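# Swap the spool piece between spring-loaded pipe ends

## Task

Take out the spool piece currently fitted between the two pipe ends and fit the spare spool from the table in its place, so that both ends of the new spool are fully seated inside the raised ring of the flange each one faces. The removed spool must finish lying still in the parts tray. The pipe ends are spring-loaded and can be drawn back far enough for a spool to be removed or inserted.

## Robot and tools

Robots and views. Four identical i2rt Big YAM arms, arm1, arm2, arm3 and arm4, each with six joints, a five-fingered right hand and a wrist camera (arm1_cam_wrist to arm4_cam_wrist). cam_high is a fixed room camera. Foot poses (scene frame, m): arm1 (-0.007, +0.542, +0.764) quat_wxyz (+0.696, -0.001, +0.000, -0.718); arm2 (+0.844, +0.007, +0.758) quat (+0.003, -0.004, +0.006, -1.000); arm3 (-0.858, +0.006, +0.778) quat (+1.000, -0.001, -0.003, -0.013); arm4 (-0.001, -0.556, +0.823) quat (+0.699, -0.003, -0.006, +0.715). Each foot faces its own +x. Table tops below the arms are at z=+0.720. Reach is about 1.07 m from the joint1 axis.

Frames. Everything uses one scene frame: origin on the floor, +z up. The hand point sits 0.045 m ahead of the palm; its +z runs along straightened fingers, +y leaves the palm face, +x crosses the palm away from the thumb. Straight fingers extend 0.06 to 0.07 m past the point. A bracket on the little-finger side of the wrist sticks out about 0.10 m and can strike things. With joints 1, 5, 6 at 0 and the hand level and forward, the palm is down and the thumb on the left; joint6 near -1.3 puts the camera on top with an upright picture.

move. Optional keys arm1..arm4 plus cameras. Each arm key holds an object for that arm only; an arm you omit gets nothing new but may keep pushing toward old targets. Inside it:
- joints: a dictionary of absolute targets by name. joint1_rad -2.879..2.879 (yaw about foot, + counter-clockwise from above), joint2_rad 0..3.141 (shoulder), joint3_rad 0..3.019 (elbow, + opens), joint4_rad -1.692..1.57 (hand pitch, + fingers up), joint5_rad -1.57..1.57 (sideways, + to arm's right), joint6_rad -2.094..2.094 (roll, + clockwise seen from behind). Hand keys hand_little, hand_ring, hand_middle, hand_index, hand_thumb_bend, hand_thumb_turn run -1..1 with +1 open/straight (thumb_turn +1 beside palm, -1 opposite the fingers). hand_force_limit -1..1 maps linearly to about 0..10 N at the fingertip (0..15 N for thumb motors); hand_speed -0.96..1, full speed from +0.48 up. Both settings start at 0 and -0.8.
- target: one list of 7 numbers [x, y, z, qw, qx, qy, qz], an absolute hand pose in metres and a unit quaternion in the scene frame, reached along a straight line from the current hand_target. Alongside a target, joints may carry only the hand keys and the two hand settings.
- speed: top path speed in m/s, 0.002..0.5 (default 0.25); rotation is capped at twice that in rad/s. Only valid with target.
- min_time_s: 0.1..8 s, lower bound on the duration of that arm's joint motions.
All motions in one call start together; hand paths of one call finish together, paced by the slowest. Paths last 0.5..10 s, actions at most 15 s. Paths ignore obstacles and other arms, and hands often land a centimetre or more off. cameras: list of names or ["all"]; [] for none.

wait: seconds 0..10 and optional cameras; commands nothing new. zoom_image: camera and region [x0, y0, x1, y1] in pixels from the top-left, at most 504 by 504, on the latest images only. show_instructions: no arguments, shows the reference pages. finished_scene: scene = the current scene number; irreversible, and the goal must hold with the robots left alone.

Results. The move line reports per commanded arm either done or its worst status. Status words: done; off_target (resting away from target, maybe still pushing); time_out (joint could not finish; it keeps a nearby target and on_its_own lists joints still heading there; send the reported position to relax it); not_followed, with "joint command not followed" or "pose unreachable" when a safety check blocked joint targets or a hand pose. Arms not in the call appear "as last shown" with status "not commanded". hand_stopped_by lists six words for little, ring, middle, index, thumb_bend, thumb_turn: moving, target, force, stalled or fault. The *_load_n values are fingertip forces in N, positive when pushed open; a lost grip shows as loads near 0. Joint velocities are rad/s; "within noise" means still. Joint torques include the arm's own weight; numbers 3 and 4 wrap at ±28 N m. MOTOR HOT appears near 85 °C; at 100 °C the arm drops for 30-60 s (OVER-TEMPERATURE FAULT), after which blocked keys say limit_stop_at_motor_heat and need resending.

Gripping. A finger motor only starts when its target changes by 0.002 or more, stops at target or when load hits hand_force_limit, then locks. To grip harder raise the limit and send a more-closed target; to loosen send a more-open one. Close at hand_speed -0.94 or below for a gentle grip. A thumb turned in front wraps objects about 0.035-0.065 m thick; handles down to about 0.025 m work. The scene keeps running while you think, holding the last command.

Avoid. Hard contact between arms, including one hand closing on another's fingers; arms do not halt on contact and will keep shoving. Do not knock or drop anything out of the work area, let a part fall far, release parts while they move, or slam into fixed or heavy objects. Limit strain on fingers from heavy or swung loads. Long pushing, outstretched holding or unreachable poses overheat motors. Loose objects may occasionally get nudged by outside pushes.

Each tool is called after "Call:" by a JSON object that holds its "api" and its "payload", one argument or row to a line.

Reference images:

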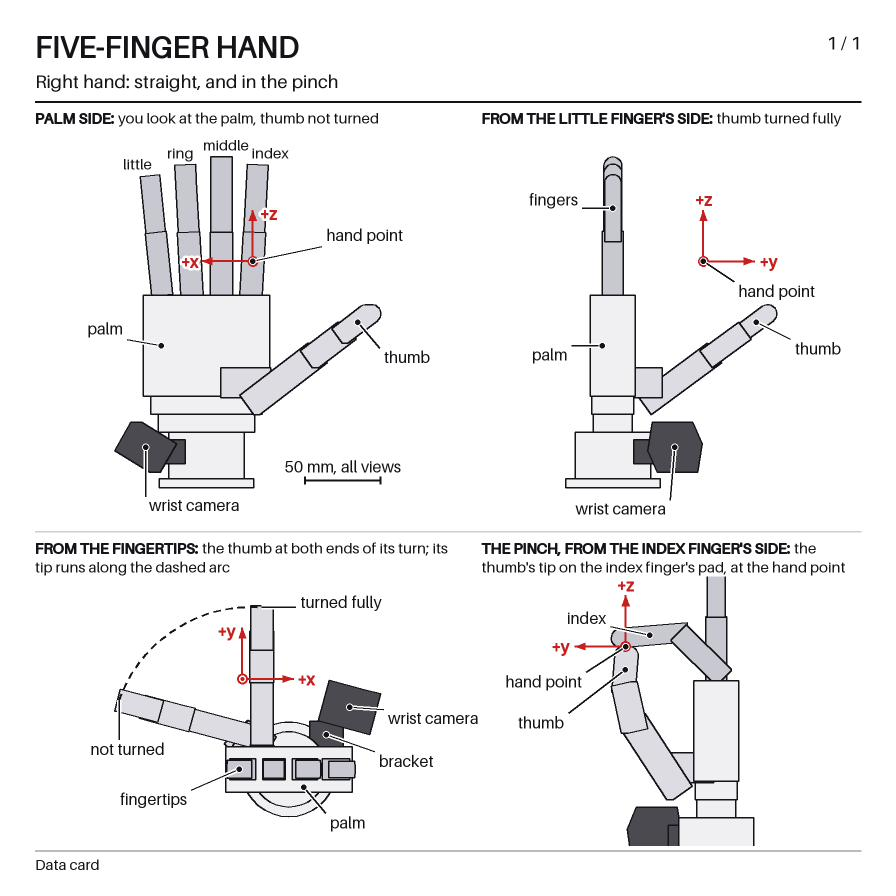

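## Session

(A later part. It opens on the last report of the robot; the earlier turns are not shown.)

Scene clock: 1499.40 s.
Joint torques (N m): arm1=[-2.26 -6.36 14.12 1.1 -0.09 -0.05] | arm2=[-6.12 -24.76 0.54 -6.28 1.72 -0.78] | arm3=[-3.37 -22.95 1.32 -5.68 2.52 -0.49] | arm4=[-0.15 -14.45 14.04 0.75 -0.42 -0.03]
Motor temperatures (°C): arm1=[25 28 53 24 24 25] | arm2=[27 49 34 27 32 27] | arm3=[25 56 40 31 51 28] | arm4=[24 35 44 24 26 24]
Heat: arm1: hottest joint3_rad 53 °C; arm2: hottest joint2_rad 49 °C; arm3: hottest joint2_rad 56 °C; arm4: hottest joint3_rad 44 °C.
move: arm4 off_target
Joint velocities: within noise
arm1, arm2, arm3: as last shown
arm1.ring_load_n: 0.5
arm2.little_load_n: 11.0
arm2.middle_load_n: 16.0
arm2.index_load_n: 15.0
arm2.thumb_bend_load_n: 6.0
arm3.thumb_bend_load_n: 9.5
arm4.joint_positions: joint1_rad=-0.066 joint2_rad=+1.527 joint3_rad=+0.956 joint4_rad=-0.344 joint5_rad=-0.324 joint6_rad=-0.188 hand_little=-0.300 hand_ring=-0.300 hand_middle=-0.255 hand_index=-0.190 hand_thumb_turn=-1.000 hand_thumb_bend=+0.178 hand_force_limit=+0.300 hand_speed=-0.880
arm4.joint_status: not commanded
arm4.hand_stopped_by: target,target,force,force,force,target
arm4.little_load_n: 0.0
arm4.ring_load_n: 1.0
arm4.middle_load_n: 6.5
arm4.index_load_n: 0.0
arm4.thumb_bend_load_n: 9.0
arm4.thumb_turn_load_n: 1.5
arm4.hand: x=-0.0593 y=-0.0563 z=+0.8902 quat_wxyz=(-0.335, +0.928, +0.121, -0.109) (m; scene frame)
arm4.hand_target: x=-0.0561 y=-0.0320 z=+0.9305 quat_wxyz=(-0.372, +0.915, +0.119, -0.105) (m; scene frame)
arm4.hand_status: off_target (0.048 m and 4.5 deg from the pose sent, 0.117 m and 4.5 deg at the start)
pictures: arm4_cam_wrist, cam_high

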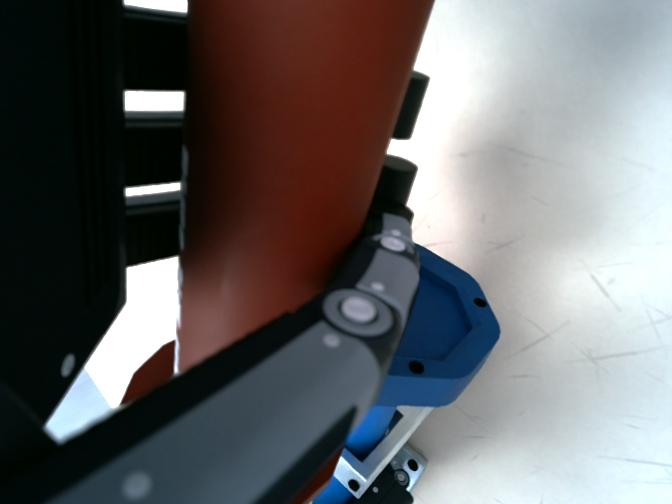

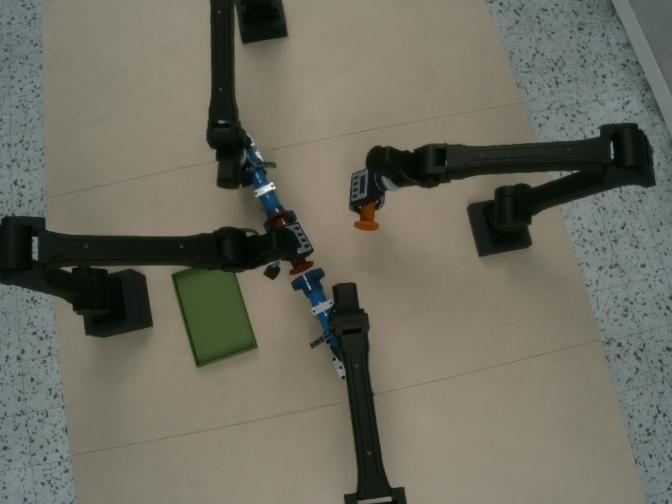

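Call:
{"api": "move", "payload": {
  "arm4": {"target":[-0.0450,-0.1000,0.95,0.3713,-0.9148,-0.1188,0.1053],"speed":0.12}
}}

Call:
{"api": "move", "payload": {
  "arm4": {"target":[0.045,-0.2800,0.84,0.3713,-0.9148,-0.1188,0.1053],"speed":0.15},
  "cameras": ["arm4_cam_wrist","cam_high","arm1_cam_wrist"]
}}

Call:
{"api": "zoom_image", "payload": {
  "camera": "cam_high",
  "region": [140, 180, 400, 400]
}}

Scene clock: 1525.80 s.
Joint torques (N m): arm1=[-2.43 -6.36 14.16 1.07 -0.11 -0.05] | arm2=[-6.12 -24.82 0.55 -6.3 1.72 -0.78] | arm3=[-3.37 -22.89 1.31 -5.68 2.51 -0.49] | arm4=[-0.03 -11.11 10.43 0.85 -0.44 -0.18]
Motor temperatures (°C): arm1=[25 28 53 24 24 25] | arm2=[27 49 34 27 32 27] | arm3=[25 57 39 31 52 28] | arm4=[24 36 45 24 26 24]
Heat: arm1: hottest joint3_rad 53 °C; arm2: hottest joint2_rad 49 °C; arm3: hottest joint2_rad 57 °C; arm4: hottest joint3_rad 45 °C.
move: arm4 off_target
Joint velocities: within noise
arm1, arm2, arm3: as last shown
arm1.ring_load_n: 0.0
arm1.index_load_n: 3.5
arm2.middle_load_n: 15.5
arm2.index_load_n: 15.5
arm3.little_load_n: 20.0
arm4.joint_positions: joint1_rad=-0.106 joint2_rad=+1.324 joint3_rad=+0.863 joint4_rad=-0.414 joint5_rad=-0.350 joint6_rad=-0.201 hand_little=-0.300 hand_ring=-0.300 hand_middle=-0.255 hand_index=-0.190 hand_thumb_turn=-1.000 hand_thumb_bend=+0.178 hand_force_limit=+0.300 hand_speed=-0.880
arm4.joint_status: not commanded
arm4.hand_stopped_by: target,target,force,force,force,target
arm4.little_load_n: 0.0
arm4.ring_load_n: 0.5
arm4.middle_load_n: 6.0
arm4.index_load_n: 0.0
arm4.thumb_bend_load_n: 9.0
arm4.thumb_turn_load_n: 1.5
arm4.hand: x=-0.0479 y=-0.1031 z=+0.9350 quat_wxyz=(-0.357, +0.920, +0.116, -0.108) (m; scene frame)
arm4.hand_target: x=-0.0451 y=-0.1001 z=+0.9499 quat_wxyz=(-0.371, +0.915, +0.119, -0.105) (m; scene frame)
arm4.hand_status: off_target (0.016 m and 1.8 deg from the pose sent, 0.076 m and 4.5 deg at the start)
pictures: none

Scene clock: 1528.17 s.
Joint torques (N m): arm1=[-2.43 -6.65 14.11 1.01 -0.12 -0.09] | arm2=[-6.12 -24.82 0.54 -6.3 1.72 -0.78] | arm3=[-3.37 -22.89 1.32 -5.67 2.51 -0.49] | arm4=[0.26 -5.01 8.92 1.01 -0.75 -0.16]
Motor temperatures (°C): arm1=[25 28 53 24 24 25] | arm2=[27 49 34 27 32 27] | arm3=[25 57 39 31 52 28] | arm4=[24 36 45 24 26 24]
Heat: arm1: hottest joint3_rad 53 °C; arm2: hottest joint2_rad 49 °C; arm3: hottest joint2_rad 57 °C; arm4: hottest joint3_rad 45 °C.
move: arm4 off_target
Joint velocities: within noise
arm1.joint_positions: joint1_rad=-0.267 joint2_rad=+1.114 joint3_rad=+0.765 joint4_rad=-0.519 joint5_rad=-0.017 joint6_rad=-0.010 hand_little=-0.095 hand_ring=-0.060 hand_middle=-0.050 hand_index=-0.037 hand_thumb_turn=-1.000 hand_thumb_bend=+0.502 hand_force_limit=-0.300 hand_speed=-0.900
arm1.joint_status: not commanded
arm1.hand_stopped_by: force,target,target,force,force,target
arm1.little_load_n: 4.0
arm1.ring_load_n: 0.5
arm1.middle_load_n: 1.5
arm1.index_load_n: 3.5
arm1.thumb_bend_load_n: 9.5
arm1.thumb_turn_load_n: 3.5
arm1.hand: x=-0.0929 y=+0.1492 z=+0.8904 quat_wxyz=(+0.046, -0.132, -0.930, +0.341) (m; scene frame)
arm1.hand_target: x=-0.1033 y=+0.1273 z=+0.9302 quat_wxyz=(+0.054, -0.129, -0.915, +0.379) (m; scene frame)
arm1.hand_status: not commanded
arm2, arm3: as last shown
arm3.little_load_n: 19.5
arm4.joint_positions: joint1_rad=-0.568 joint2_rad=+1.101 joint3_rad=+0.383 joint4_rad=-0.369 joint5_rad=-0.621 joint6_rad=-0.624 hand_little=-0.300 hand_ring=-0.300 hand_middle=-0.255 hand_index=-0.190 hand_thumb_turn=-1.000 hand_thumb_bend=+0.178 hand_force_limit=+0.300 hand_speed=-0.880
arm4.joint_status: not commanded
arm4.hand_stopped_by: target,target,force,force,force,target
arm4.little_load_n: 0.0
arm4.ring_load_n: 1.0
arm4.middle_load_n: 6.0
arm4.index_load_n: 0.0
arm4.thumb_bend_load_n: 9.0
arm4.thumb_turn_load_n: 1.5
arm4.hand: x=+0.0399 y=-0.2879 z=+0.8305 quat_wxyz=(-0.355, +0.921, +0.112, -0.115) (m; scene frame)
arm4.hand_target: x=+0.0449 y=-0.2800 z=+0.8400 quat_wxyz=(-0.371, +0.915, +0.119, -0.105) (m; scene frame)
arm4.hand_status: off_target (0.013 m and 2.4 deg from the pose sent, 0.221 m and 1.8 deg at the start)
pictures: arm1_cam_wrist, arm4_cam_wrist, cam_high

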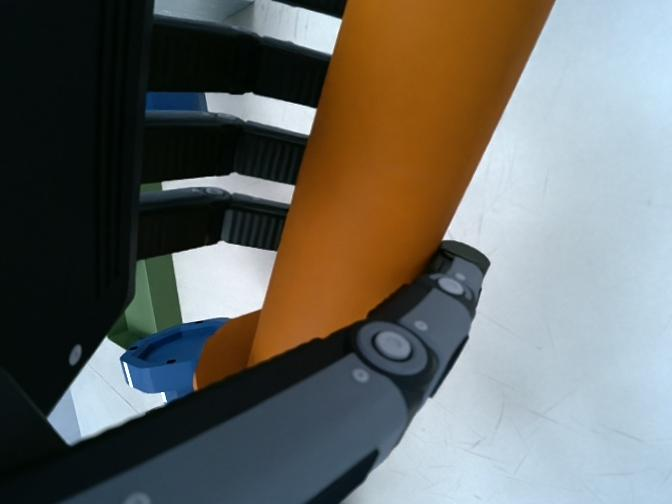

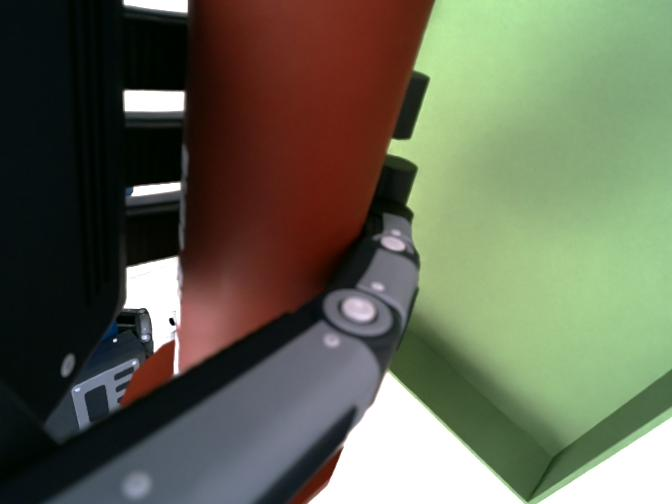

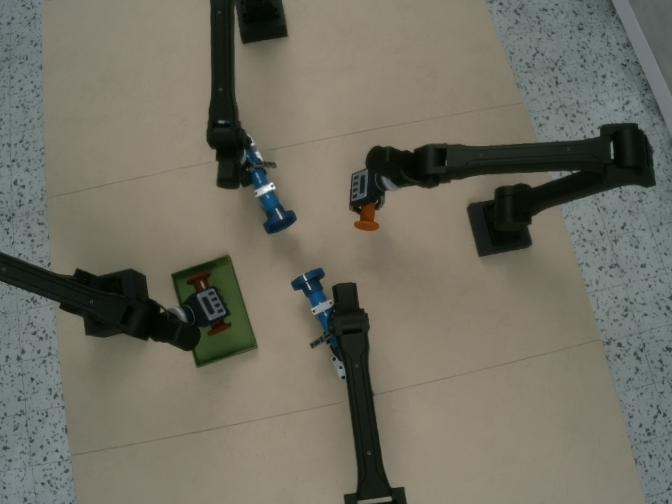

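Scaled by 1.938 from the camera's 672x504 image, which has a finer 960x720 frame.

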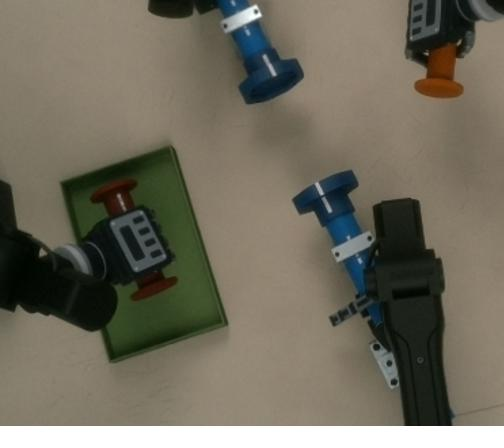

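Call:
{"api": "move", "payload": {
  "arm4": {"target":[0.0550,-0.2800,0.748,0.3713,-0.9148,-0.1188,0.1053],"speed":0.1},
  "cameras": ["arm4_cam_wrist","cam_high"]
}}

Call:
{"api": "zoom_image", "payload": {
  "camera": "cam_high",
  "region": [140, 220, 280, 400]
}}

Scene clock: 1540.43 s.
Joint torques (N m): arm1=[-2.14 -6.53 14.13 0.87 -0.12 -0.06] | arm2=[-6.18 -24.82 0.54 -6.28 1.72 -0.77] | arm3=[-3.37 -22.89 1.31 -5.67 2.51 -0.48] | arm4=[-0.03 -5.66 5.19 1.58 -0.78 -0.18]
Motor temperatures (°C): arm1=[25 28 53 24 24 25] | arm2=[27 49 34 27 32 27] | arm3=[25 57 39 31 53 28] | arm4=[24 35 45 24 26 24]
Heat: arm1: hottest joint3_rad 53 °C; arm2: hottest joint2_rad 49 °C; arm3: hottest joint2_rad 57 °C; arm4: hottest joint3_rad 45 °C.
move: arm4 done
Joint velocities: within noise
arm1, arm2, arm3: as last shown
arm1.ring_load_n: 0.0
arm1.middle_load_n: 1.0
arm4.joint_positions: joint1_rad=-0.598 joint2_rad=+1.474 joint3_rad=+0.308 joint4_rad=+0.069 joint5_rad=-0.636 joint6_rad=-0.660 hand_little=-0.300 hand_ring=-0.300 hand_middle=-0.255 hand_index=-0.190 hand_thumb_turn=-1.000 hand_thumb_bend=+0.178 hand_force_limit=+0.300 hand_speed=-0.880
arm4.joint_status: not commanded
arm4.hand_stopped_by: target,target,force,force,force,target
arm4.little_load_n: 0.0
arm4.ring_load_n: 1.0
arm4.middle_load_n: 6.0
arm4.index_load_n: 0.0
arm4.thumb_bend_load_n: 9.0
arm4.thumb_turn_load_n: 1.5
arm4.hand: x=+0.0497 y=-0.2864 z=+0.7455 quat_wxyz=(-0.359, +0.919, +0.115, -0.113) (m; scene frame)
arm4.hand_target: x=+0.0550 y=-0.2801 z=+0.7481 quat_wxyz=(-0.371, +0.915, +0.119, -0.105) (m; scene frame)
arm4.hand_status: done (0.009 m and 1.8 deg from the pose sent, 0.084 m and 2.4 deg at the start)
pictures: arm4_cam_wrist, cam_high

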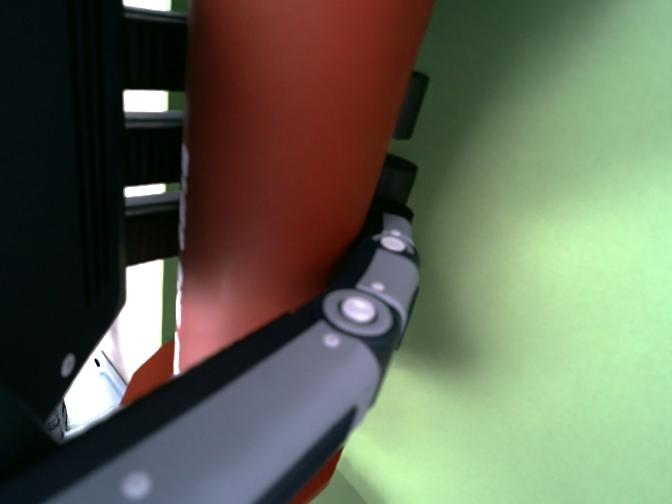

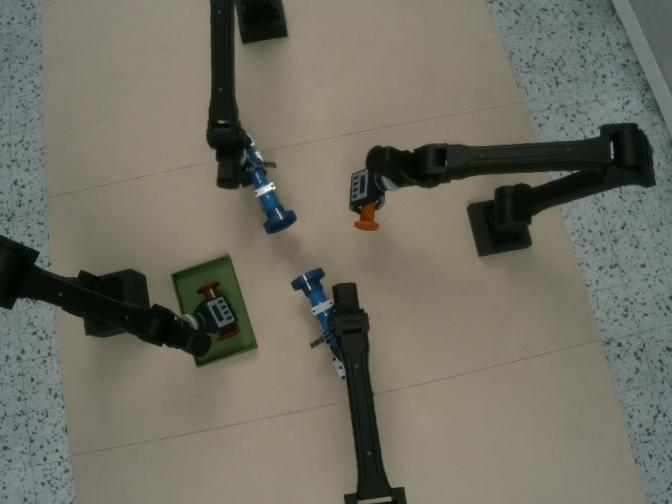

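Scaled by 2.800 from the camera's 672x504 image, which has a finer 960x720 frame.

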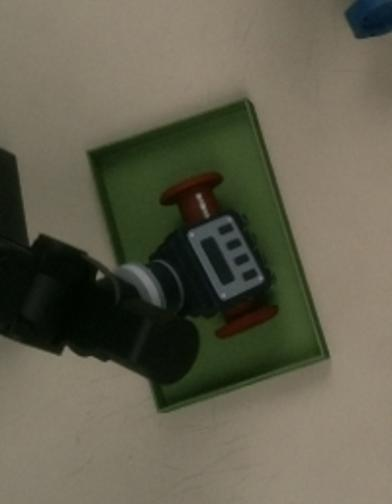

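Call:
{"api": "move", "payload": {
  "arm4": {"target":[0.0550,-0.2800,0.722,0.3713,-0.9148,-0.1188,0.1053],"speed":0.05},
  "cameras": ["arm4_cam_wrist"]
}}

Call:
{"api": "move", "payload": {
  "arm1": {"target":[-0.0300,0.0600,1.0,0.0397,-0.0958,0.9189,-0.3806],"speed":0.12},
  "cameras": ["arm1_cam_wrist","cam_high"]
}}

Scene clock: 1575.03 s.
Joint torques (N m): arm1=[-1.79 -6.65 14.04 0.98 -0.13 -0.04] | arm2=[-6.18 -24.76 0.54 -6.28 1.72 -0.78] | arm3=[-3.37 -22.89 1.31 -5.64 2.51 -0.49] | arm4=[0.44 -1.67 4.29 1.66 0.55 -0.37]
Motor temperatures (°C): arm1=[25 28 54 24 24 25] | arm2=[27 50 33 27 32 27] | arm3=[25 57 39 31 54 28] | arm4=[24 33 41 24 27 24]
Heat: arm1: hottest joint3_rad 54 °C; arm2: hottest joint2_rad 50 °C; arm3: hottest joint2_rad 57 °C; arm4: hottest joint3_rad 41 °C.
move: arm4 off_target
Joint velocities: within noise
arm1, arm2, arm3: as last shown
arm1.ring_load_n: 0.5
arm1.middle_load_n: 1.5
arm1.thumb_bend_load_n: 10.0
arm2.ring_load_n: 11.5
arm2.thumb_bend_load_n: 6.5
arm4.joint_positions: joint1_rad=-0.604 joint2_rad=+1.548 joint3_rad=+0.303 joint4_rad=+0.204 joint5_rad=-0.670 joint6_rad=-0.640 hand_little=-0.300 hand_ring=-0.300 hand_middle=-0.255 hand_index=-0.190 hand_thumb_turn=-1.000 hand_thumb_bend=+0.178 hand_force_limit=+0.300 hand_speed=-0.880
arm4.joint_status: not commanded
arm4.hand_stopped_by: target,target,force,force,force,target
arm4.little_load_n: 0.0
arm4.ring_load_n: 0.5
arm4.middle_load_n: 0.5
arm4.index_load_n: 0.0
arm4.thumb_bend_load_n: 10.5
arm4.thumb_turn_load_n: 2.0
arm4.hand: x=+0.0518 y=-0.2742 z=+0.7382 quat_wxyz=(-0.386, +0.909, +0.115, -0.112) (m; scene frame)
arm4.hand_target: x=+0.0546 y=-0.2809 z=+0.7237 quat_wxyz=(-0.371, +0.915, +0.119, -0.106) (m; scene frame)
arm4.hand_status: off_target (0.018 m and 2.0 deg from the pose sent, 0.025 m and 1.8 deg at the start)
pictures: arm4_cam_wrist

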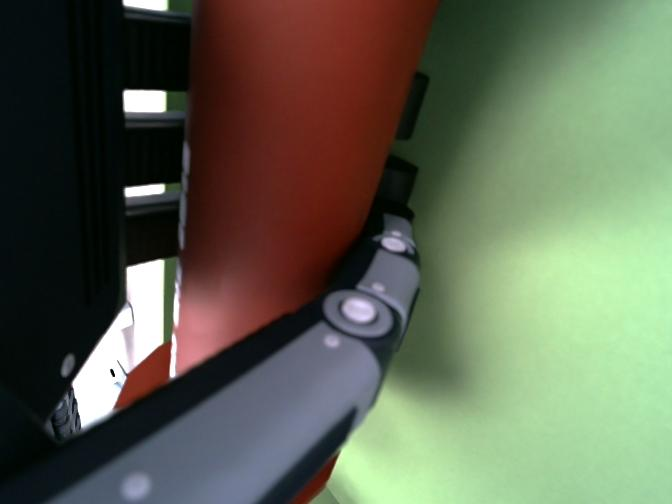

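Scene clock: 1577.70 s.
Joint torques (N m): arm1=[-1.44 -8.53 14.75 1.11 -0.29 -0.05] | arm2=[-6.12 -24.82 0.53 -6.28 1.72 -0.77] | arm3=[-3.37 -22.95 1.29 -5.67 2.51 -0.49] | arm4=[0.44 -1.67 4.29 1.66 0.55 -0.37]
Motor temperatures (°C): arm1=[25 28 53 24 24 25] | arm2=[27 50 33 27 32 27] | arm3=[25 57 39 31 54 28] | arm4=[24 33 41 24 27 24]
Heat: arm1: hottest joint3_rad 53 °C; arm2: hottest joint2_rad 50 °C; arm3: hottest joint2_rad 57 °C; arm4: hottest joint3_rad 41 °C.
move: arm1 off_target
Joint velocities: within noise
arm1.joint_positions: joint1_rad=-0.158 joint2_rad=+1.261 joint3_rad=+1.077 joint4_rad=-0.714 joint5_rad=-0.270 joint6_rad=-0.273 hand_little=-0.095 hand_ring=-0.060 hand_middle=-0.050 hand_index=-0.037 hand_thumb_turn=-1.000 hand_thumb_bend=+0.502 hand_force_limit=-0.300 hand_speed=-0.900
arm1.joint_status: not commanded
arm1.hand_stopped_by: force,target,target,force,force,target
arm1.little_load_n: 4.0
arm1.ring_load_n: 0.0
arm1.middle_load_n: 1.0
arm1.index_load_n: 3.5
arm1.thumb_bend_load_n: 9.5
arm1.thumb_turn_load_n: 3.5
arm1.hand: x=-0.0288 y=+0.0833 z=+0.9631 quat_wxyz=(-0.048, +0.084, -0.933, +0.347) (m; scene frame)
arm1.hand_target: x=-0.0298 y=+0.0625 z=+1.0002 quat_wxyz=(-0.039, +0.096, -0.919, +0.381) (m; scene frame)
arm1.hand_status: off_target (0.044 m and 4.4 deg from the pose sent, 0.155 m and 28.3 deg at the start)
arm2, arm3, arm4: as last shown
arm2.thumb_bend_load_n: 6.0
arm4.middle_load_n: 1.0
arm4.thumb_turn_load_n: 1.5
pictures: arm1_cam_wrist, cam_high

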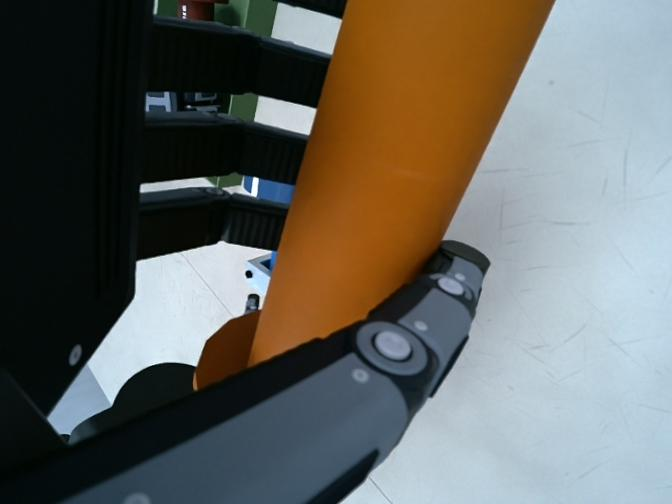

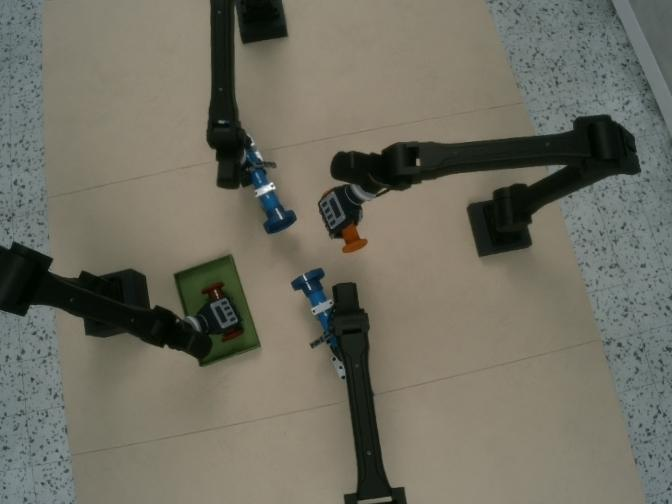

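Call:
{"api": "move", "payload": {
  "arm4": {"target":[0.0540,-0.2780,0.736,0.3793,-0.9157,-0.1188,0.1053],"speed":0.05,"joints":{"hand_speed":-0.7,"hand_thumb_bend":1}}
}}

Call:
{"api": "move", "payload": {
  "arm4": {"target":[0.0540,-0.2780,0.755,0.3793,-0.9157,-0.1188,0.1053],"speed":0.02,"joints":{"hand_speed":-0.6,"hand_little":0.15,"hand_ring":0.15,"hand_middle":0.15,"hand_index":0.15}},
  "cameras": ["arm4_cam_wrist","cam_high"]
}}

Call:
{"api": "zoom_image", "payload": {
  "camera": "cam_high",
  "region": [140, 220, 280, 400]
}}

Scene clock: 1591.57 s.
Joint torques (N m): arm1=[-0.91 -8.18 14.71 1.03 -0.3 -0.06] | arm2=[-6.12 -24.76 0.54 -6.28 1.72 -0.77] | arm3=[-3.31 -22.89 1.31 -5.68 2.51 -0.49] | arm4=[0.56 -6.36 4.18 0.36 0.14 -0.27]
Motor temperatures (°C): arm1=[25 28 50 24 24 25] | arm2=[27 50 33 27 32 27] | arm3=[25 57 39 31 54 28] | arm4=[24 32 39 24 26 24]
Heat: arm1: hottest joint3_rad 50 °C; arm2: hottest joint2_rad 50 °C; arm3: hottest joint2_rad 57 °C; arm4: hottest joint3_rad 39 °C.
move: arm4 done
Joint velocities: within noise
arm1: as last shown
arm1.joint_positions: joint1_rad=-0.158 joint2_rad=+1.261 joint3_rad=+1.077 joint4_rad=-0.714 joint5_rad=-0.270 joint6_rad=-0.274 hand_little=-0.095 hand_ring=-0.060 hand_middle=-0.050 hand_index=-0.037 hand_thumb_turn=-1.000 hand_thumb_bend=+0.502 hand_force_limit=-0.300 hand_speed=-0.900
arm1.middle_load_n: 1.5
arm2.joint_positions: joint1_rad=-0.084 joint2_rad=+2.146 joint3_rad=+1.822 joint4_rad=-1.287 joint5_rad=+0.025 joint6_rad=+1.241 hand_little=-0.837 hand_ring=-0.832 hand_middle=-0.848 hand_index=-0.862 hand_thumb_turn=-1.000 hand_thumb_bend=+0.883 hand_force_limit=+1.000 hand_speed=-0.750
arm2.joint_status: not commanded
arm2.hand_stopped_by: force,force,force,force,force,target
arm2.little_load_n: 11.0
arm2.ring_load_n: 11.0
arm2.middle_load_n: 15.5
arm2.index_load_n: 15.5
arm2.thumb_bend_load_n: 6.0
arm2.thumb_turn_load_n: 6.0
arm2.hand: x=+0.1955 y=-0.0037 z=+0.7823 quat_wxyz=(+0.014, -0.992, -0.125, -0.019) (m; scene frame)
arm2.hand_target: x=+0.2687 y=+0.0277 z=+0.7987 quat_wxyz=(+0.009, -0.986, -0.133, -0.103) (m; scene frame)
arm2.hand_status: not commanded
arm3.joint_positions: joint1_rad=-0.208 joint2_rad=+2.012 joint3_rad=+1.534 joint4_rad=-1.140 joint5_rad=+0.045 joint6_rad=+1.072 hand_little=-0.820 hand_ring=-0.807 hand_middle=-0.809 hand_index=-0.814 hand_thumb_turn=-1.000 hand_thumb_bend=+0.667 hand_force_limit=+1.000 hand_speed=-0.750
arm3.joint_status: not commanded
arm3.hand_stopped_by: force,force,force,force,force,target
arm3.little_load_n: 20.0
arm3.ring_load_n: 14.5
arm3.middle_load_n: 13.5
arm3.index_load_n: 10.5
arm3.thumb_bend_load_n: 9.5
arm3.thumb_turn_load_n: 0.0
arm3.hand: x=-0.2903 y=-0.0700 z=+0.7790 quat_wxyz=(+0.027, +0.132, -0.991, +0.014) (m; scene frame)
arm3.hand_target: x=-0.3633 y=-0.0908 z=+0.7969 quat_wxyz=(+0.103, +0.134, -0.986, +0.010) (m; scene frame)
arm3.hand_status: not commanded
arm4.joint_positions: joint1_rad=-0.604 joint2_rad=+1.545 joint3_rad=+0.303 joint4_rad=+0.203 joint5_rad=-0.665 joint6_rad=-0.640 hand_little=-0.300 hand_ring=-0.300 hand_middle=-0.256 hand_index=-0.190 hand_thumb_turn=-1.000 hand_thumb_bend=+1.000 hand_force_limit=+0.300 hand_speed=-0.700
arm4.joint_status: all done
arm4.hand_stopped_by: target,target,force,force,target,target
arm4.little_load_n: 0.0
arm4.ring_load_n: 0.0
arm4.middle_load_n: -3.5
arm4.index_load_n: 0.0
arm4.thumb_bend_load_n: 0.0
arm4.thumb_turn_load_n: 0.0
arm4.hand: x=+0.0527 y=-0.2739 z=+0.7385 quat_wxyz=(-0.385, +0.909, +0.115, -0.110) (m; scene frame)
arm4.hand_target: x=+0.0539 y=-0.2779 z=+0.7361 quat_wxyz=(-0.378, +0.912, +0.118, -0.105) (m; scene frame)
arm4.hand_status: done (0.005 m and 1.2 deg from the pose sent, 0.005 m and 1.3 deg at the start)
pictures: none

Scene clock: 1593.00 s.
Joint torques (N m): arm1=[-1.26 -8.35 14.56 1.02 -0.31 -0.08] | arm2=[-6.12 -24.82 0.54 -6.3 1.72 -0.78] | arm3=[-3.37 -22.89 1.29 -5.7 2.51 -0.49] | arm4=[0.62 -6.48 5.68 0.27 -0.36 -0.2]
Motor temperatures (°C): arm1=[25 28 50 24 25 25] | arm2=[27 50 33 27 32 27] | arm3=[25 57 39 31 54 28] | arm4=[24 32 39 24 26 24]
Heat: arm1: hottest joint3_rad 50 °C; arm2: hottest joint2_rad 50 °C; arm3: hottest joint2_rad 57 °C; arm4: hottest joint3_rad 39 °C.
move: arm4 done
Joint velocities: within noise
arm1, arm2, arm3: as last shown
arm1.ring_load_n: 0.5
arm1.middle_load_n: 1.0
arm2.ring_load_n: 11.5
arm2.index_load_n: 15.0
arm3.little_load_n: 19.5
arm3.ring_load_n: 15.0
arm4.joint_positions: joint1_rad=-0.605 joint2_rad=+1.456 joint3_rad=+0.302 joint4_rad=+0.099 joint5_rad=-0.653 joint6_rad=-0.648 hand_little=+0.150 hand_ring=+0.150 hand_middle=+0.150 hand_index=+0.150 hand_thumb_turn=-1.000 hand_thumb_bend=+1.000 hand_force_limit=+0.300 hand_speed=-0.600
arm4.joint_status: all done
arm4.hand_stopped_by: target,target,target,target,target,target
arm4.little_load_n: 0.0
arm4.ring_load_n: 0.0
arm4.middle_load_n: 0.0
arm4.index_load_n: 0.0
arm4.thumb_bend_load_n: 0.0
arm4.thumb_turn_load_n: 0.0
arm4.hand: x=+0.0519 y=-0.2799 z=+0.7522 quat_wxyz=(-0.378, +0.912, +0.114, -0.108) (m; scene frame)
arm4.hand_target: x=+0.0540 y=-0.2779 z=+0.7550 quat_wxyz=(-0.378, +0.912, +0.118, -0.105) (m; scene frame)
arm4.hand_status: done (0.004 m and 0.6 deg from the pose sent, 0.017 m and 1.2 deg at the start)
pictures: arm4_cam_wrist, cam_high

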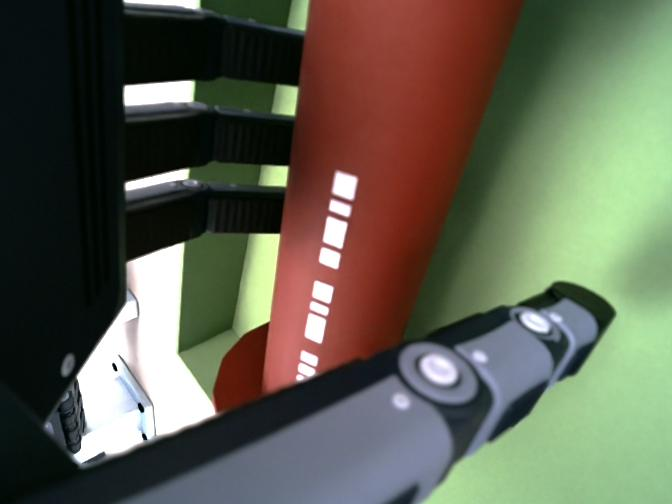

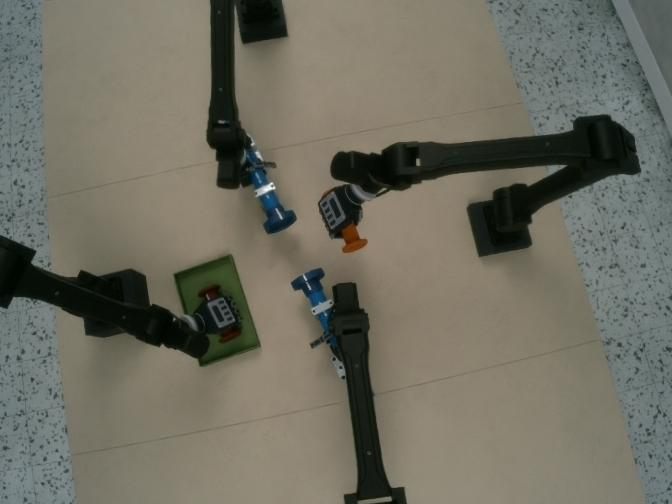

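Scaled by 2.800 from the camera's 672x504 image, which has a finer 960x720 frame.

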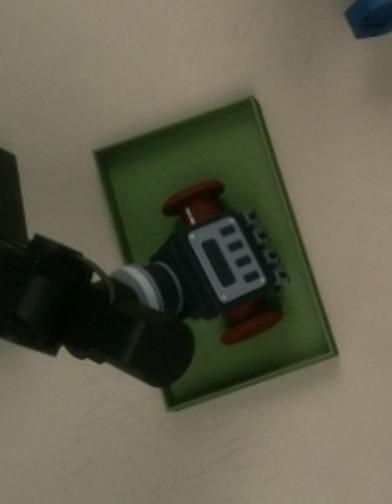

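Call:
{"api": "move", "payload": {
  "arm4": {"target":[0.0540,-0.2780,0.82,0.3793,-0.9157,-0.1188,0.1053],"speed":0.08,"joints":{"hand_speed":-0.3,"hand_little":0.6,"hand_ring":0.6,"hand_middle":0.6,"hand_index":0.6}}
}}

Call:
{"api": "move", "payload": {
  "arm4": {"target":[0.0400,-0.2700,0.95,0.3793,-0.9157,-0.1188,0.1053],"speed":0.15,"joints":{"hand_speed":0.0,"hand_little":1,"hand_ring":1,"hand_middle":1,"hand_index":1,"hand_thumb_turn":1}}
}}

Call:
{"api": "move", "payload": {
  "arm4": {"target":[-0.0235,-0.2283,0.98,0.6221,-0.4290,-0.5621,-0.4290],"speed":0.4},
  "cameras": ["arm4_cam_wrist","cam_high"]
}}

Call:
{"api": "zoom_image", "payload": {
  "camera": "cam_high",
  "region": [140, 180, 400, 400]
}}

Scene clock: 1607.50 s.
Joint torques (N m): arm1=[-1.08 -7.88 14.83 0.94 -0.32 -0.05] | arm2=[-6.12 -24.76 0.54 -6.27 1.72 -0.77] | arm3=[-3.43 -22.83 1.31 -5.65 2.51 -0.48] | arm4=[0.5 -4.19 10.35 0.36 -0.49 -0.21]
Motor temperatures (°C): arm1=[25 28 49 24 25 25] | arm2=[27 50 33 27 32 27] | arm3=[25 57 39 32 55 28] | arm4=[24 32 39 24 26 24]
Heat: arm1: hottest joint3_rad 49 °C; arm2: hottest joint2_rad 50 °C; arm3: hottest joint2_rad 57 °C; arm4: hottest joint3_rad 39 °C.
move: arm4 off_target
Joint velocities: within noise
arm1, arm2, arm3: as last shown
arm1.little_load_n: 4.5
arm1.ring_load_n: 0.0
arm1.middle_load_n: 1.5
arm2.little_load_n: 11.5
arm2.index_load_n: 15.5
arm2.thumb_turn_load_n: 6.5
arm3.ring_load_n: 14.5
arm4.joint_positions: joint1_rad=-0.605 joint2_rad=+1.172 joint3_rad=+0.338 joint4_rad=-0.250 joint5_rad=-0.651 joint6_rad=-0.648 hand_little=+0.600 hand_ring=+0.600 hand_middle=+0.600 hand_index=+0.600 hand_thumb_turn=-1.000 hand_thumb_bend=+1.000 hand_force_limit=+0.300 hand_speed=-0.300
arm4.joint_status: all done
arm4.hand_stopped_by: target,target,target,target,target,target
arm4.little_load_n: 0.0
arm4.ring_load_n: 0.0
arm4.middle_load_n: 0.0
arm4.index_load_n: 0.0
arm4.thumb_bend_load_n: 0.0
arm4.thumb_turn_load_n: 0.0
arm4.hand: x=+0.0444 y=-0.2913 z=+0.8080 quat_wxyz=(-0.367, +0.916, +0.110, -0.115) (m; scene frame)
arm4.hand_target: x=+0.0538 y=-0.2783 z=+0.8200 quat_wxyz=(-0.378, +0.912, +0.118, -0.105) (m; scene frame)
arm4.hand_status: off_target (0.020 m and 2.0 deg from the pose sent, 0.068 m and 0.6 deg at the start)
pictures: none

Scene clock: 1609.03 s.
Joint torques (N m): arm1=[-0.5 -8.06 14.72 0.87 -0.28 -0.07] | arm2=[-6.18 -24.76 0.53 -6.28 1.72 -0.78] | arm3=[-3.43 -22.95 1.31 -5.65 2.51 -0.49] | arm4=[1.03 -2.61 13.31 0.4 -0.4 -0.04]
Motor temperatures (°C): arm1=[25 28 49 24 25 25] | arm2=[27 50 33 27 32 27] | arm3=[25 57 39 32 55 28] | arm4=[24 32 39 24 26 24]
Heat: arm1: hottest joint3_rad 49 °C; arm2: hottest joint2_rad 50 °C; arm3: hottest joint2_rad 57 °C; arm4: hottest joint3_rad 39 °C.
move: arm4 off_target
Joint velocities: within noise
arm1, arm2, arm3: as last shown
arm1.thumb_turn_load_n: 4.0
arm2.ring_load_n: 11.0
arm2.thumb_turn_load_n: 6.0
arm4.joint_positions: joint1_rad=-0.549 joint2_rad=+0.889 joint3_rad=+0.565 joint4_rad=-0.725 joint5_rad=-0.621 joint6_rad=-0.600 hand_little=+1.000 hand_ring=+1.000 hand_middle=+1.000 hand_index=+1.000 hand_thumb_turn=+1.000 hand_thumb_bend=+1.000 hand_force_limit=+0.300 hand_speed=+0.000
arm4.joint_status: all done
arm4.hand_stopped_by: target,target,target,target,target,target
arm4.little_load_n: 0.0
arm4.ring_load_n: 0.0
arm4.middle_load_n: 0.0
arm4.index_load_n: 0.0
arm4.thumb_bend_load_n: 0.0
arm4.thumb_turn_load_n: -0.5
arm4.hand: x=+0.0362 y=-0.2802 z=+0.9315 quat_wxyz=(-0.367, +0.916, +0.115, -0.113) (m; scene frame)
arm4.hand_target: x=+0.0397 y=-0.2703 z=+0.9497 quat_wxyz=(-0.378, +0.912, +0.118, -0.105) (m; scene frame)
arm4.hand_status: off_target (0.021 m and 1.6 deg from the pose sent, 0.144 m and 2.0 deg at the start)
pictures: none

arm4: "target": qw, qx, qy, qz must be a unit quaternion (the sum of their squares is 1)

Scaled by 1.938 from the camera's 672x504 image, which has a finer 960x720 frame.
This view is cut from an older image: the scene may have changed since it was taken.

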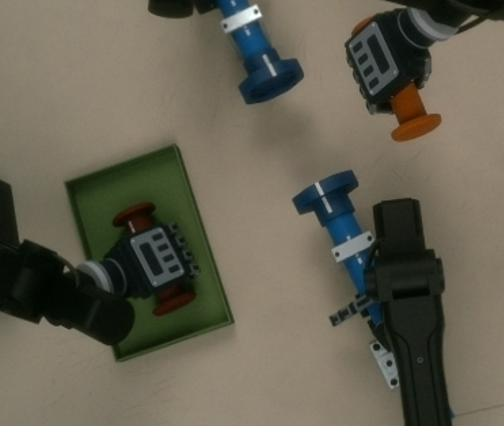

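Call:
{"api": "move", "payload": {
  "arm4": {"target":[-0.0235,-0.2283,0.98,0.5621,-0.4290,-0.5621,-0.4290],"speed":0.4},
  "cameras": ["arm4_cam_wrist","cam_high"]
}}

Call:
{"api": "zoom_image", "payload": {
  "camera": "cam_high",
  "region": [140, 180, 400, 400]
}}

Scene clock: 1631.47 s.
Joint torques (N m): arm1=[-1.08 -8 14.72 0.96 -0.3 -0.1] | arm2=[-6.12 -24.76 0.53 -6.28 1.72 -0.78] | arm3=[-3.37 -22.95 1.29 -5.67 2.51 -0.48] | arm4=[0.62 2.49 10.18 1.44 0.01 -0.14]
Motor temperatures (°C): arm1=[25 28 48 24 25 25] | arm2=[27 50 33 28 32 27] | arm3=[25 58 38 32 55 28] | arm4=[24 32 41 24 26 24]
Heat: arm1: hottest joint3_rad 48 °C; arm2: hottest joint2_rad 50 °C; arm3: hottest joint2_rad 58 °C; arm4: hottest joint3_rad 41 °C.
move: arm4 not_followed
Joint velocities: within noise
arm1.joint_positions: joint1_rad=-0.158 joint2_rad=+1.261 joint3_rad=+1.077 joint4_rad=-0.714 joint5_rad=-0.270 joint6_rad=-0.274 hand_little=-0.095 hand_ring=-0.060 hand_middle=-0.050 hand_index=-0.037 hand_thumb_turn=-1.000 hand_thumb_bend=+0.502 hand_force_limit=-0.300 hand_speed=-0.900
arm1.joint_status: not commanded
arm1.hand_stopped_by: force,target,target,force,force,target
arm1.little_load_n: 4.0
arm1.ring_load_n: 0.0
arm1.middle_load_n: 1.5
arm1.index_load_n: 3.5
arm1.thumb_bend_load_n: 9.5
arm1.thumb_turn_load_n: 3.5
arm1.hand: x=-0.0288 y=+0.0833 z=+0.9631 quat_wxyz=(-0.048, +0.084, -0.933, +0.347) (m; scene frame)
arm1.hand_target: x=-0.0298 y=+0.0625 z=+1.0002 quat_wxyz=(-0.039, +0.096, -0.919, +0.381) (m; scene frame)
arm1.hand_status: not commanded
arm2.joint_positions: joint1_rad=-0.084 joint2_rad=+2.146 joint3_rad=+1.822 joint4_rad=-1.287 joint5_rad=+0.025 joint6_rad=+1.241 hand_little=-0.837 hand_ring=-0.832 hand_middle=-0.848 hand_index=-0.862 hand_thumb_turn=-1.000 hand_thumb_bend=+0.883 hand_force_limit=+1.000 hand_speed=-0.750
arm2.joint_status: not commanded
arm2.hand_stopped_by: force,force,force,force,force,target
arm2.little_load_n: 11.5
arm2.ring_load_n: 11.0
arm2.middle_load_n: 15.5
arm2.index_load_n: 15.5
arm2.thumb_bend_load_n: 6.5
arm2.thumb_turn_load_n: 6.0
arm2.hand: x=+0.1955 y=-0.0037 z=+0.7823 quat_wxyz=(+0.014, -0.992, -0.125, -0.019) (m; scene frame)
arm2.hand_target: x=+0.2687 y=+0.0277 z=+0.7987 quat_wxyz=(+0.009, -0.986, -0.133, -0.103) (m; scene frame)
arm2.hand_status: not commanded
arm3.joint_positions: joint1_rad=-0.208 joint2_rad=+2.012 joint3_rad=+1.534 joint4_rad=-1.140 joint5_rad=+0.045 joint6_rad=+1.072 hand_little=-0.820 hand_ring=-0.807 hand_middle=-0.809 hand_index=-0.814 hand_thumb_turn=-1.000 hand_thumb_bend=+0.667 hand_force_limit=+1.000 hand_speed=-0.750
arm3.joint_status: not commanded
arm3.hand_stopped_by: force,force,force,force,force,target
arm3.little_load_n: 19.5
arm3.ring_load_n: 14.5
arm3.middle_load_n: 13.5
arm3.index_load_n: 10.5
arm3.thumb_bend_load_n: 9.5
arm3.thumb_turn_load_n: 0.0
arm3.hand: x=-0.2903 y=-0.0700 z=+0.7790 quat_wxyz=(+0.027, +0.132, -0.991, +0.014) (m; scene frame)
arm3.hand_target: x=-0.3633 y=-0.0908 z=+0.7969 quat_wxyz=(+0.103, +0.134, -0.986, +0.010) (m; scene frame)
arm3.hand_status: not commanded
arm4.joint_positions: joint1_rad=+0.190 joint2_rad=+0.436 joint3_rad=+0.000 joint4_rad=+0.403 joint5_rad=-0.050 joint6_rad=-1.521 hand_little=+1.000 hand_ring=+1.000 hand_middle=+1.000 hand_index=+1.000 hand_thumb_turn=+1.000 hand_thumb_bend=+1.000 hand_force_limit=+0.300 hand_speed=+0.000
arm4.joint_status: not commanded
arm4.hand_stopped_by: target,target,target,target,target,target
arm4.little_load_n: 0.0
arm4.ring_load_n: 0.0
arm4.middle_load_n: 0.0
arm4.index_load_n: 0.0
arm4.thumb_bend_load_n: 0.0
arm4.thumb_turn_load_n: 0.0
arm4.on_its_own: joint1_rad is held at +0.191, not at its first target -0.543; joint2_rad is held at +0.432, not at its first target +0.883; joint3_rad is held at +0.001, not at its first target +0.606; joint4_rad is held at +0.400, not at its first target -0.738; joint5_rad is held at -0.049, not at its first target -0.619; joint6_rad is held at -1.519, not at its first target -0.591
arm4.hand: x=-0.0228 y=-0.2301 z=+0.9721 quat_wxyz=(-0.560, +0.448, +0.561, +0.413) (m; scene frame)
arm4.hand_target: x=-0.0228 y=-0.2302 z=+0.9728 quat_wxyz=(-0.561, +0.448, +0.561, +0.413) (m; scene frame)
arm4.hand_status: not_followed (0.008 m and 2.8 deg from the pose sent, 0.093 m and 104.0 deg at the start)
pictures: arm4_cam_wrist, cam_high
pose unreachable (arm4 arm): on one or more control steps of this call this arm could not follow its commanded pose, so it was not sent that pose on those steps. On the call's last step it was still not sent that pose. It may still have moved: this result reports where it is.
cause: moving toward the commanded pose would bring two parts of the arm too close to each other.

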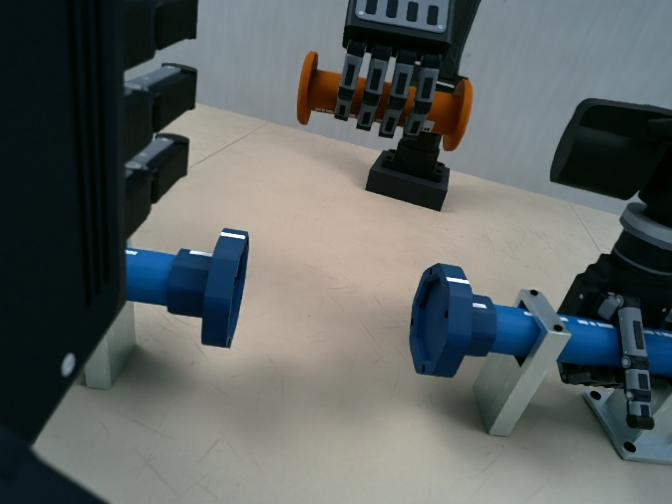

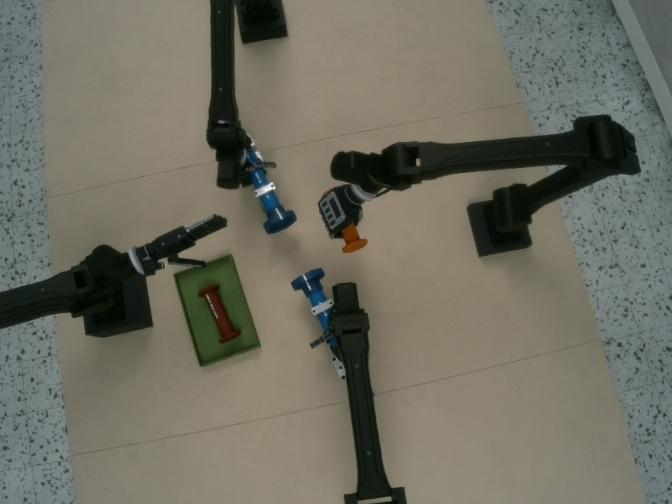

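Scaled by 1.938 from the camera's 672x504 image, which has a finer 960x720 frame.

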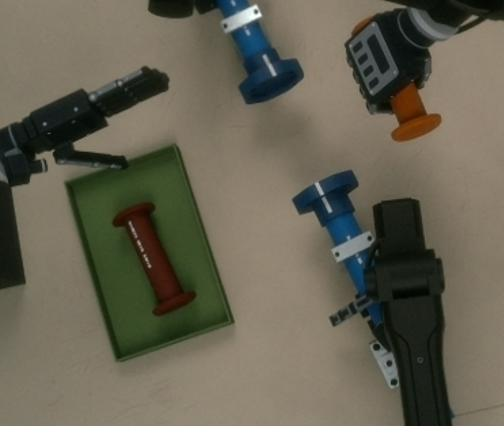

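Call:
{"api": "move", "payload": {
  "arm1": {"target":[-0.0190,-0.0560,1.0,0.0397,-0.0958,0.9189,-0.3806],"speed":0.1},
  "cameras": ["arm4_cam_wrist","cam_high","arm1_cam_wrist"]
}}

Call:
{"api": "zoom_image", "payload": {
  "camera": "cam_high",
  "region": [240, 180, 360, 300]
}}

Scene clock: 1647.67 s.
Joint torques (N m): arm1=[-0.79 -12.81 14.84 1.37 -0.13 0.13] | arm2=[-6.12 -24.76 0.53 -6.27 1.72 -0.78] | arm3=[-3.37 -22.95 1.31 -5.67 2.51 -0.49] | arm4=[0.62 2.49 10.18 1.44 0.01 -0.14]
Motor temperatures (°C): arm1=[25 28 49 24 25 25] | arm2=[27 50 33 28 32 27] | arm3=[25 58 38 32 56 28] | arm4=[24 31 43 24 26 24]
Heat: arm1: hottest joint3_rad 49 °C; arm2: hottest joint2_rad 50 °C; arm3: hottest joint2_rad 58 °C; arm4: hottest joint3_rad 43 °C.
move: arm1 off_target
Joint velocities: within noise
arm1.joint_positions: joint1_rad=-0.097 joint2_rad=+1.559 joint3_rad=+1.370 joint4_rad=-0.714 joint5_rad=-0.233 joint6_rad=-0.247 hand_little=-0.095 hand_ring=-0.060 hand_middle=-0.050 hand_index=-0.037 hand_thumb_turn=-1.000 hand_thumb_bend=+0.502 hand_force_limit=-0.300 hand_speed=-0.900
arm1.joint_status: not commanded
arm1.hand_stopped_by: force,target,target,force,force,target
arm1.little_load_n: 4.0
arm1.ring_load_n: 0.5
arm1.middle_load_n: 1.5
arm1.index_load_n: 3.5
arm1.thumb_bend_load_n: 9.5
arm1.thumb_turn_load_n: 3.5
arm1.hand: x=-0.0206 y=-0.0297 z=+0.9578 quat_wxyz=(-0.046, +0.094, -0.934, +0.340) (m; scene frame)
arm1.hand_target: x=-0.0186 y=-0.0527 z=+1.0005 quat_wxyz=(-0.040, +0.096, -0.919, +0.381) (m; scene frame)
arm1.hand_status: off_target (0.050 m and 5.0 deg from the pose sent, 0.144 m and 4.4 deg at the start)
arm2, arm3, arm4: as last shown
arm2.little_load_n: 11.0
arm2.ring_load_n: 11.5
arm2.middle_load_n: 16.0
arm2.thumb_bend_load_n: 6.0
arm3.ring_load_n: 15.0
arm3.thumb_turn_load_n: -0.5
arm4.middle_load_n: 0.5
arm4.on_its_own: joint1_rad is held at +0.191, not at its first target -0.543; joint2_rad is held at +0.432, not at its first target +0.883; joint3_rad is held at +0.001, not at its first target +0.606; joint4_rad is held at +0.400, not at its first target -0.738; joint5_rad is held at -0.049, not at its first target -0.619; joint6_rad is held at -1.519, not at its first target -0.591
pictures: arm1_cam_wrist, arm4_cam_wrist, cam_high

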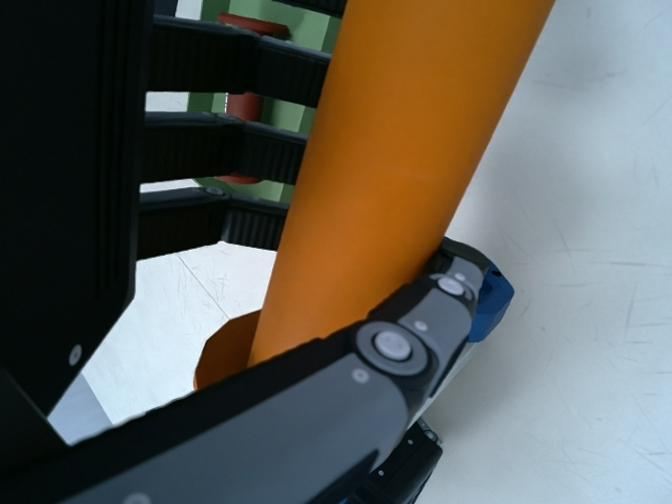

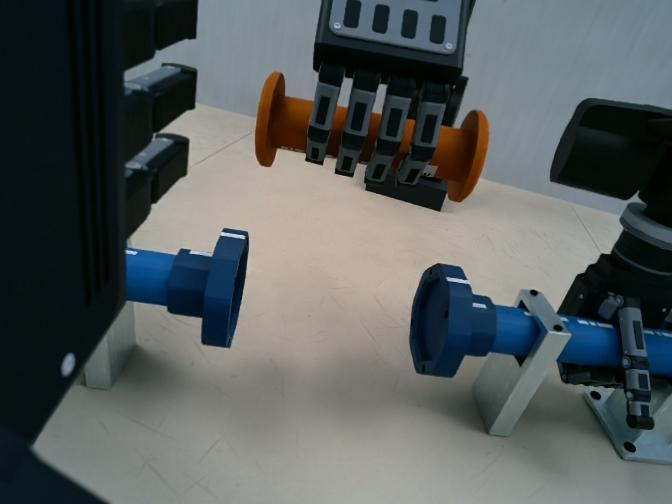

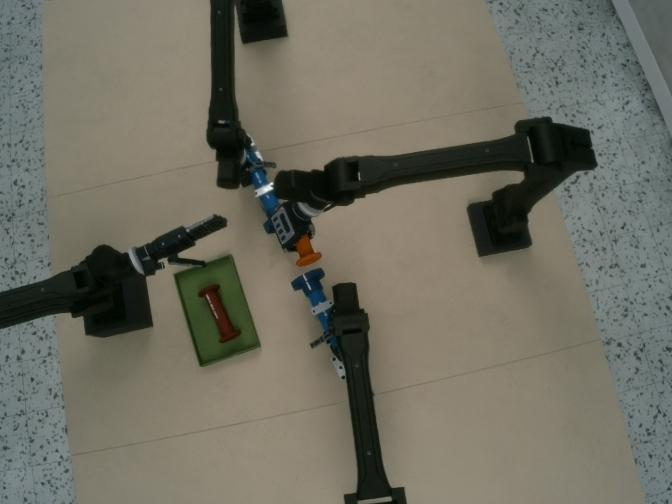

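Scaled by 4.200 from the camera's 672x504 image, which has a finer 960x720 frame.

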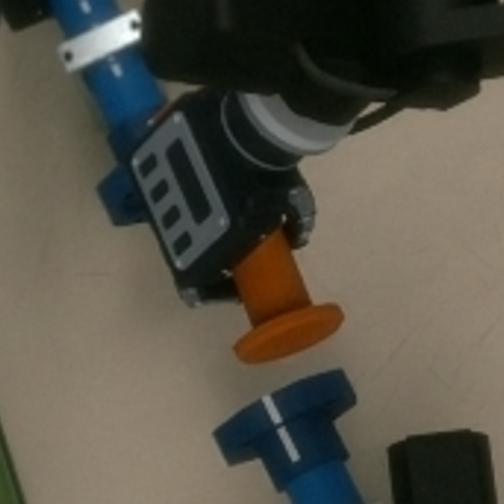

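Call:
{"api": "zoom_image", "payload": {
  "camera": "cam_high",
  "region": [285, 225, 335, 275]
}}

Call:
{"api": "zoom_image", "payload": {
  "camera": "arm4_cam_wrist",
  "region": [200, 40, 520, 400]
}}

Scaled by 10.080 from the camera's 672x504 image, which has a finer 960x720 frame.

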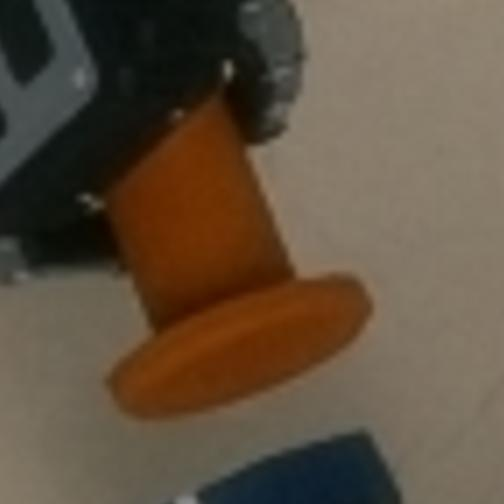

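Scaled by 1.400 from the camera's 672x504 image, which has a finer 960x720 frame.

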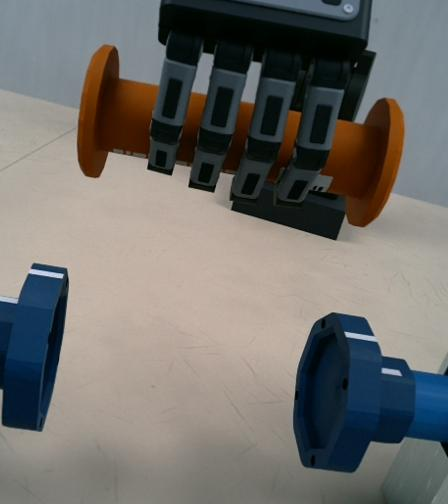

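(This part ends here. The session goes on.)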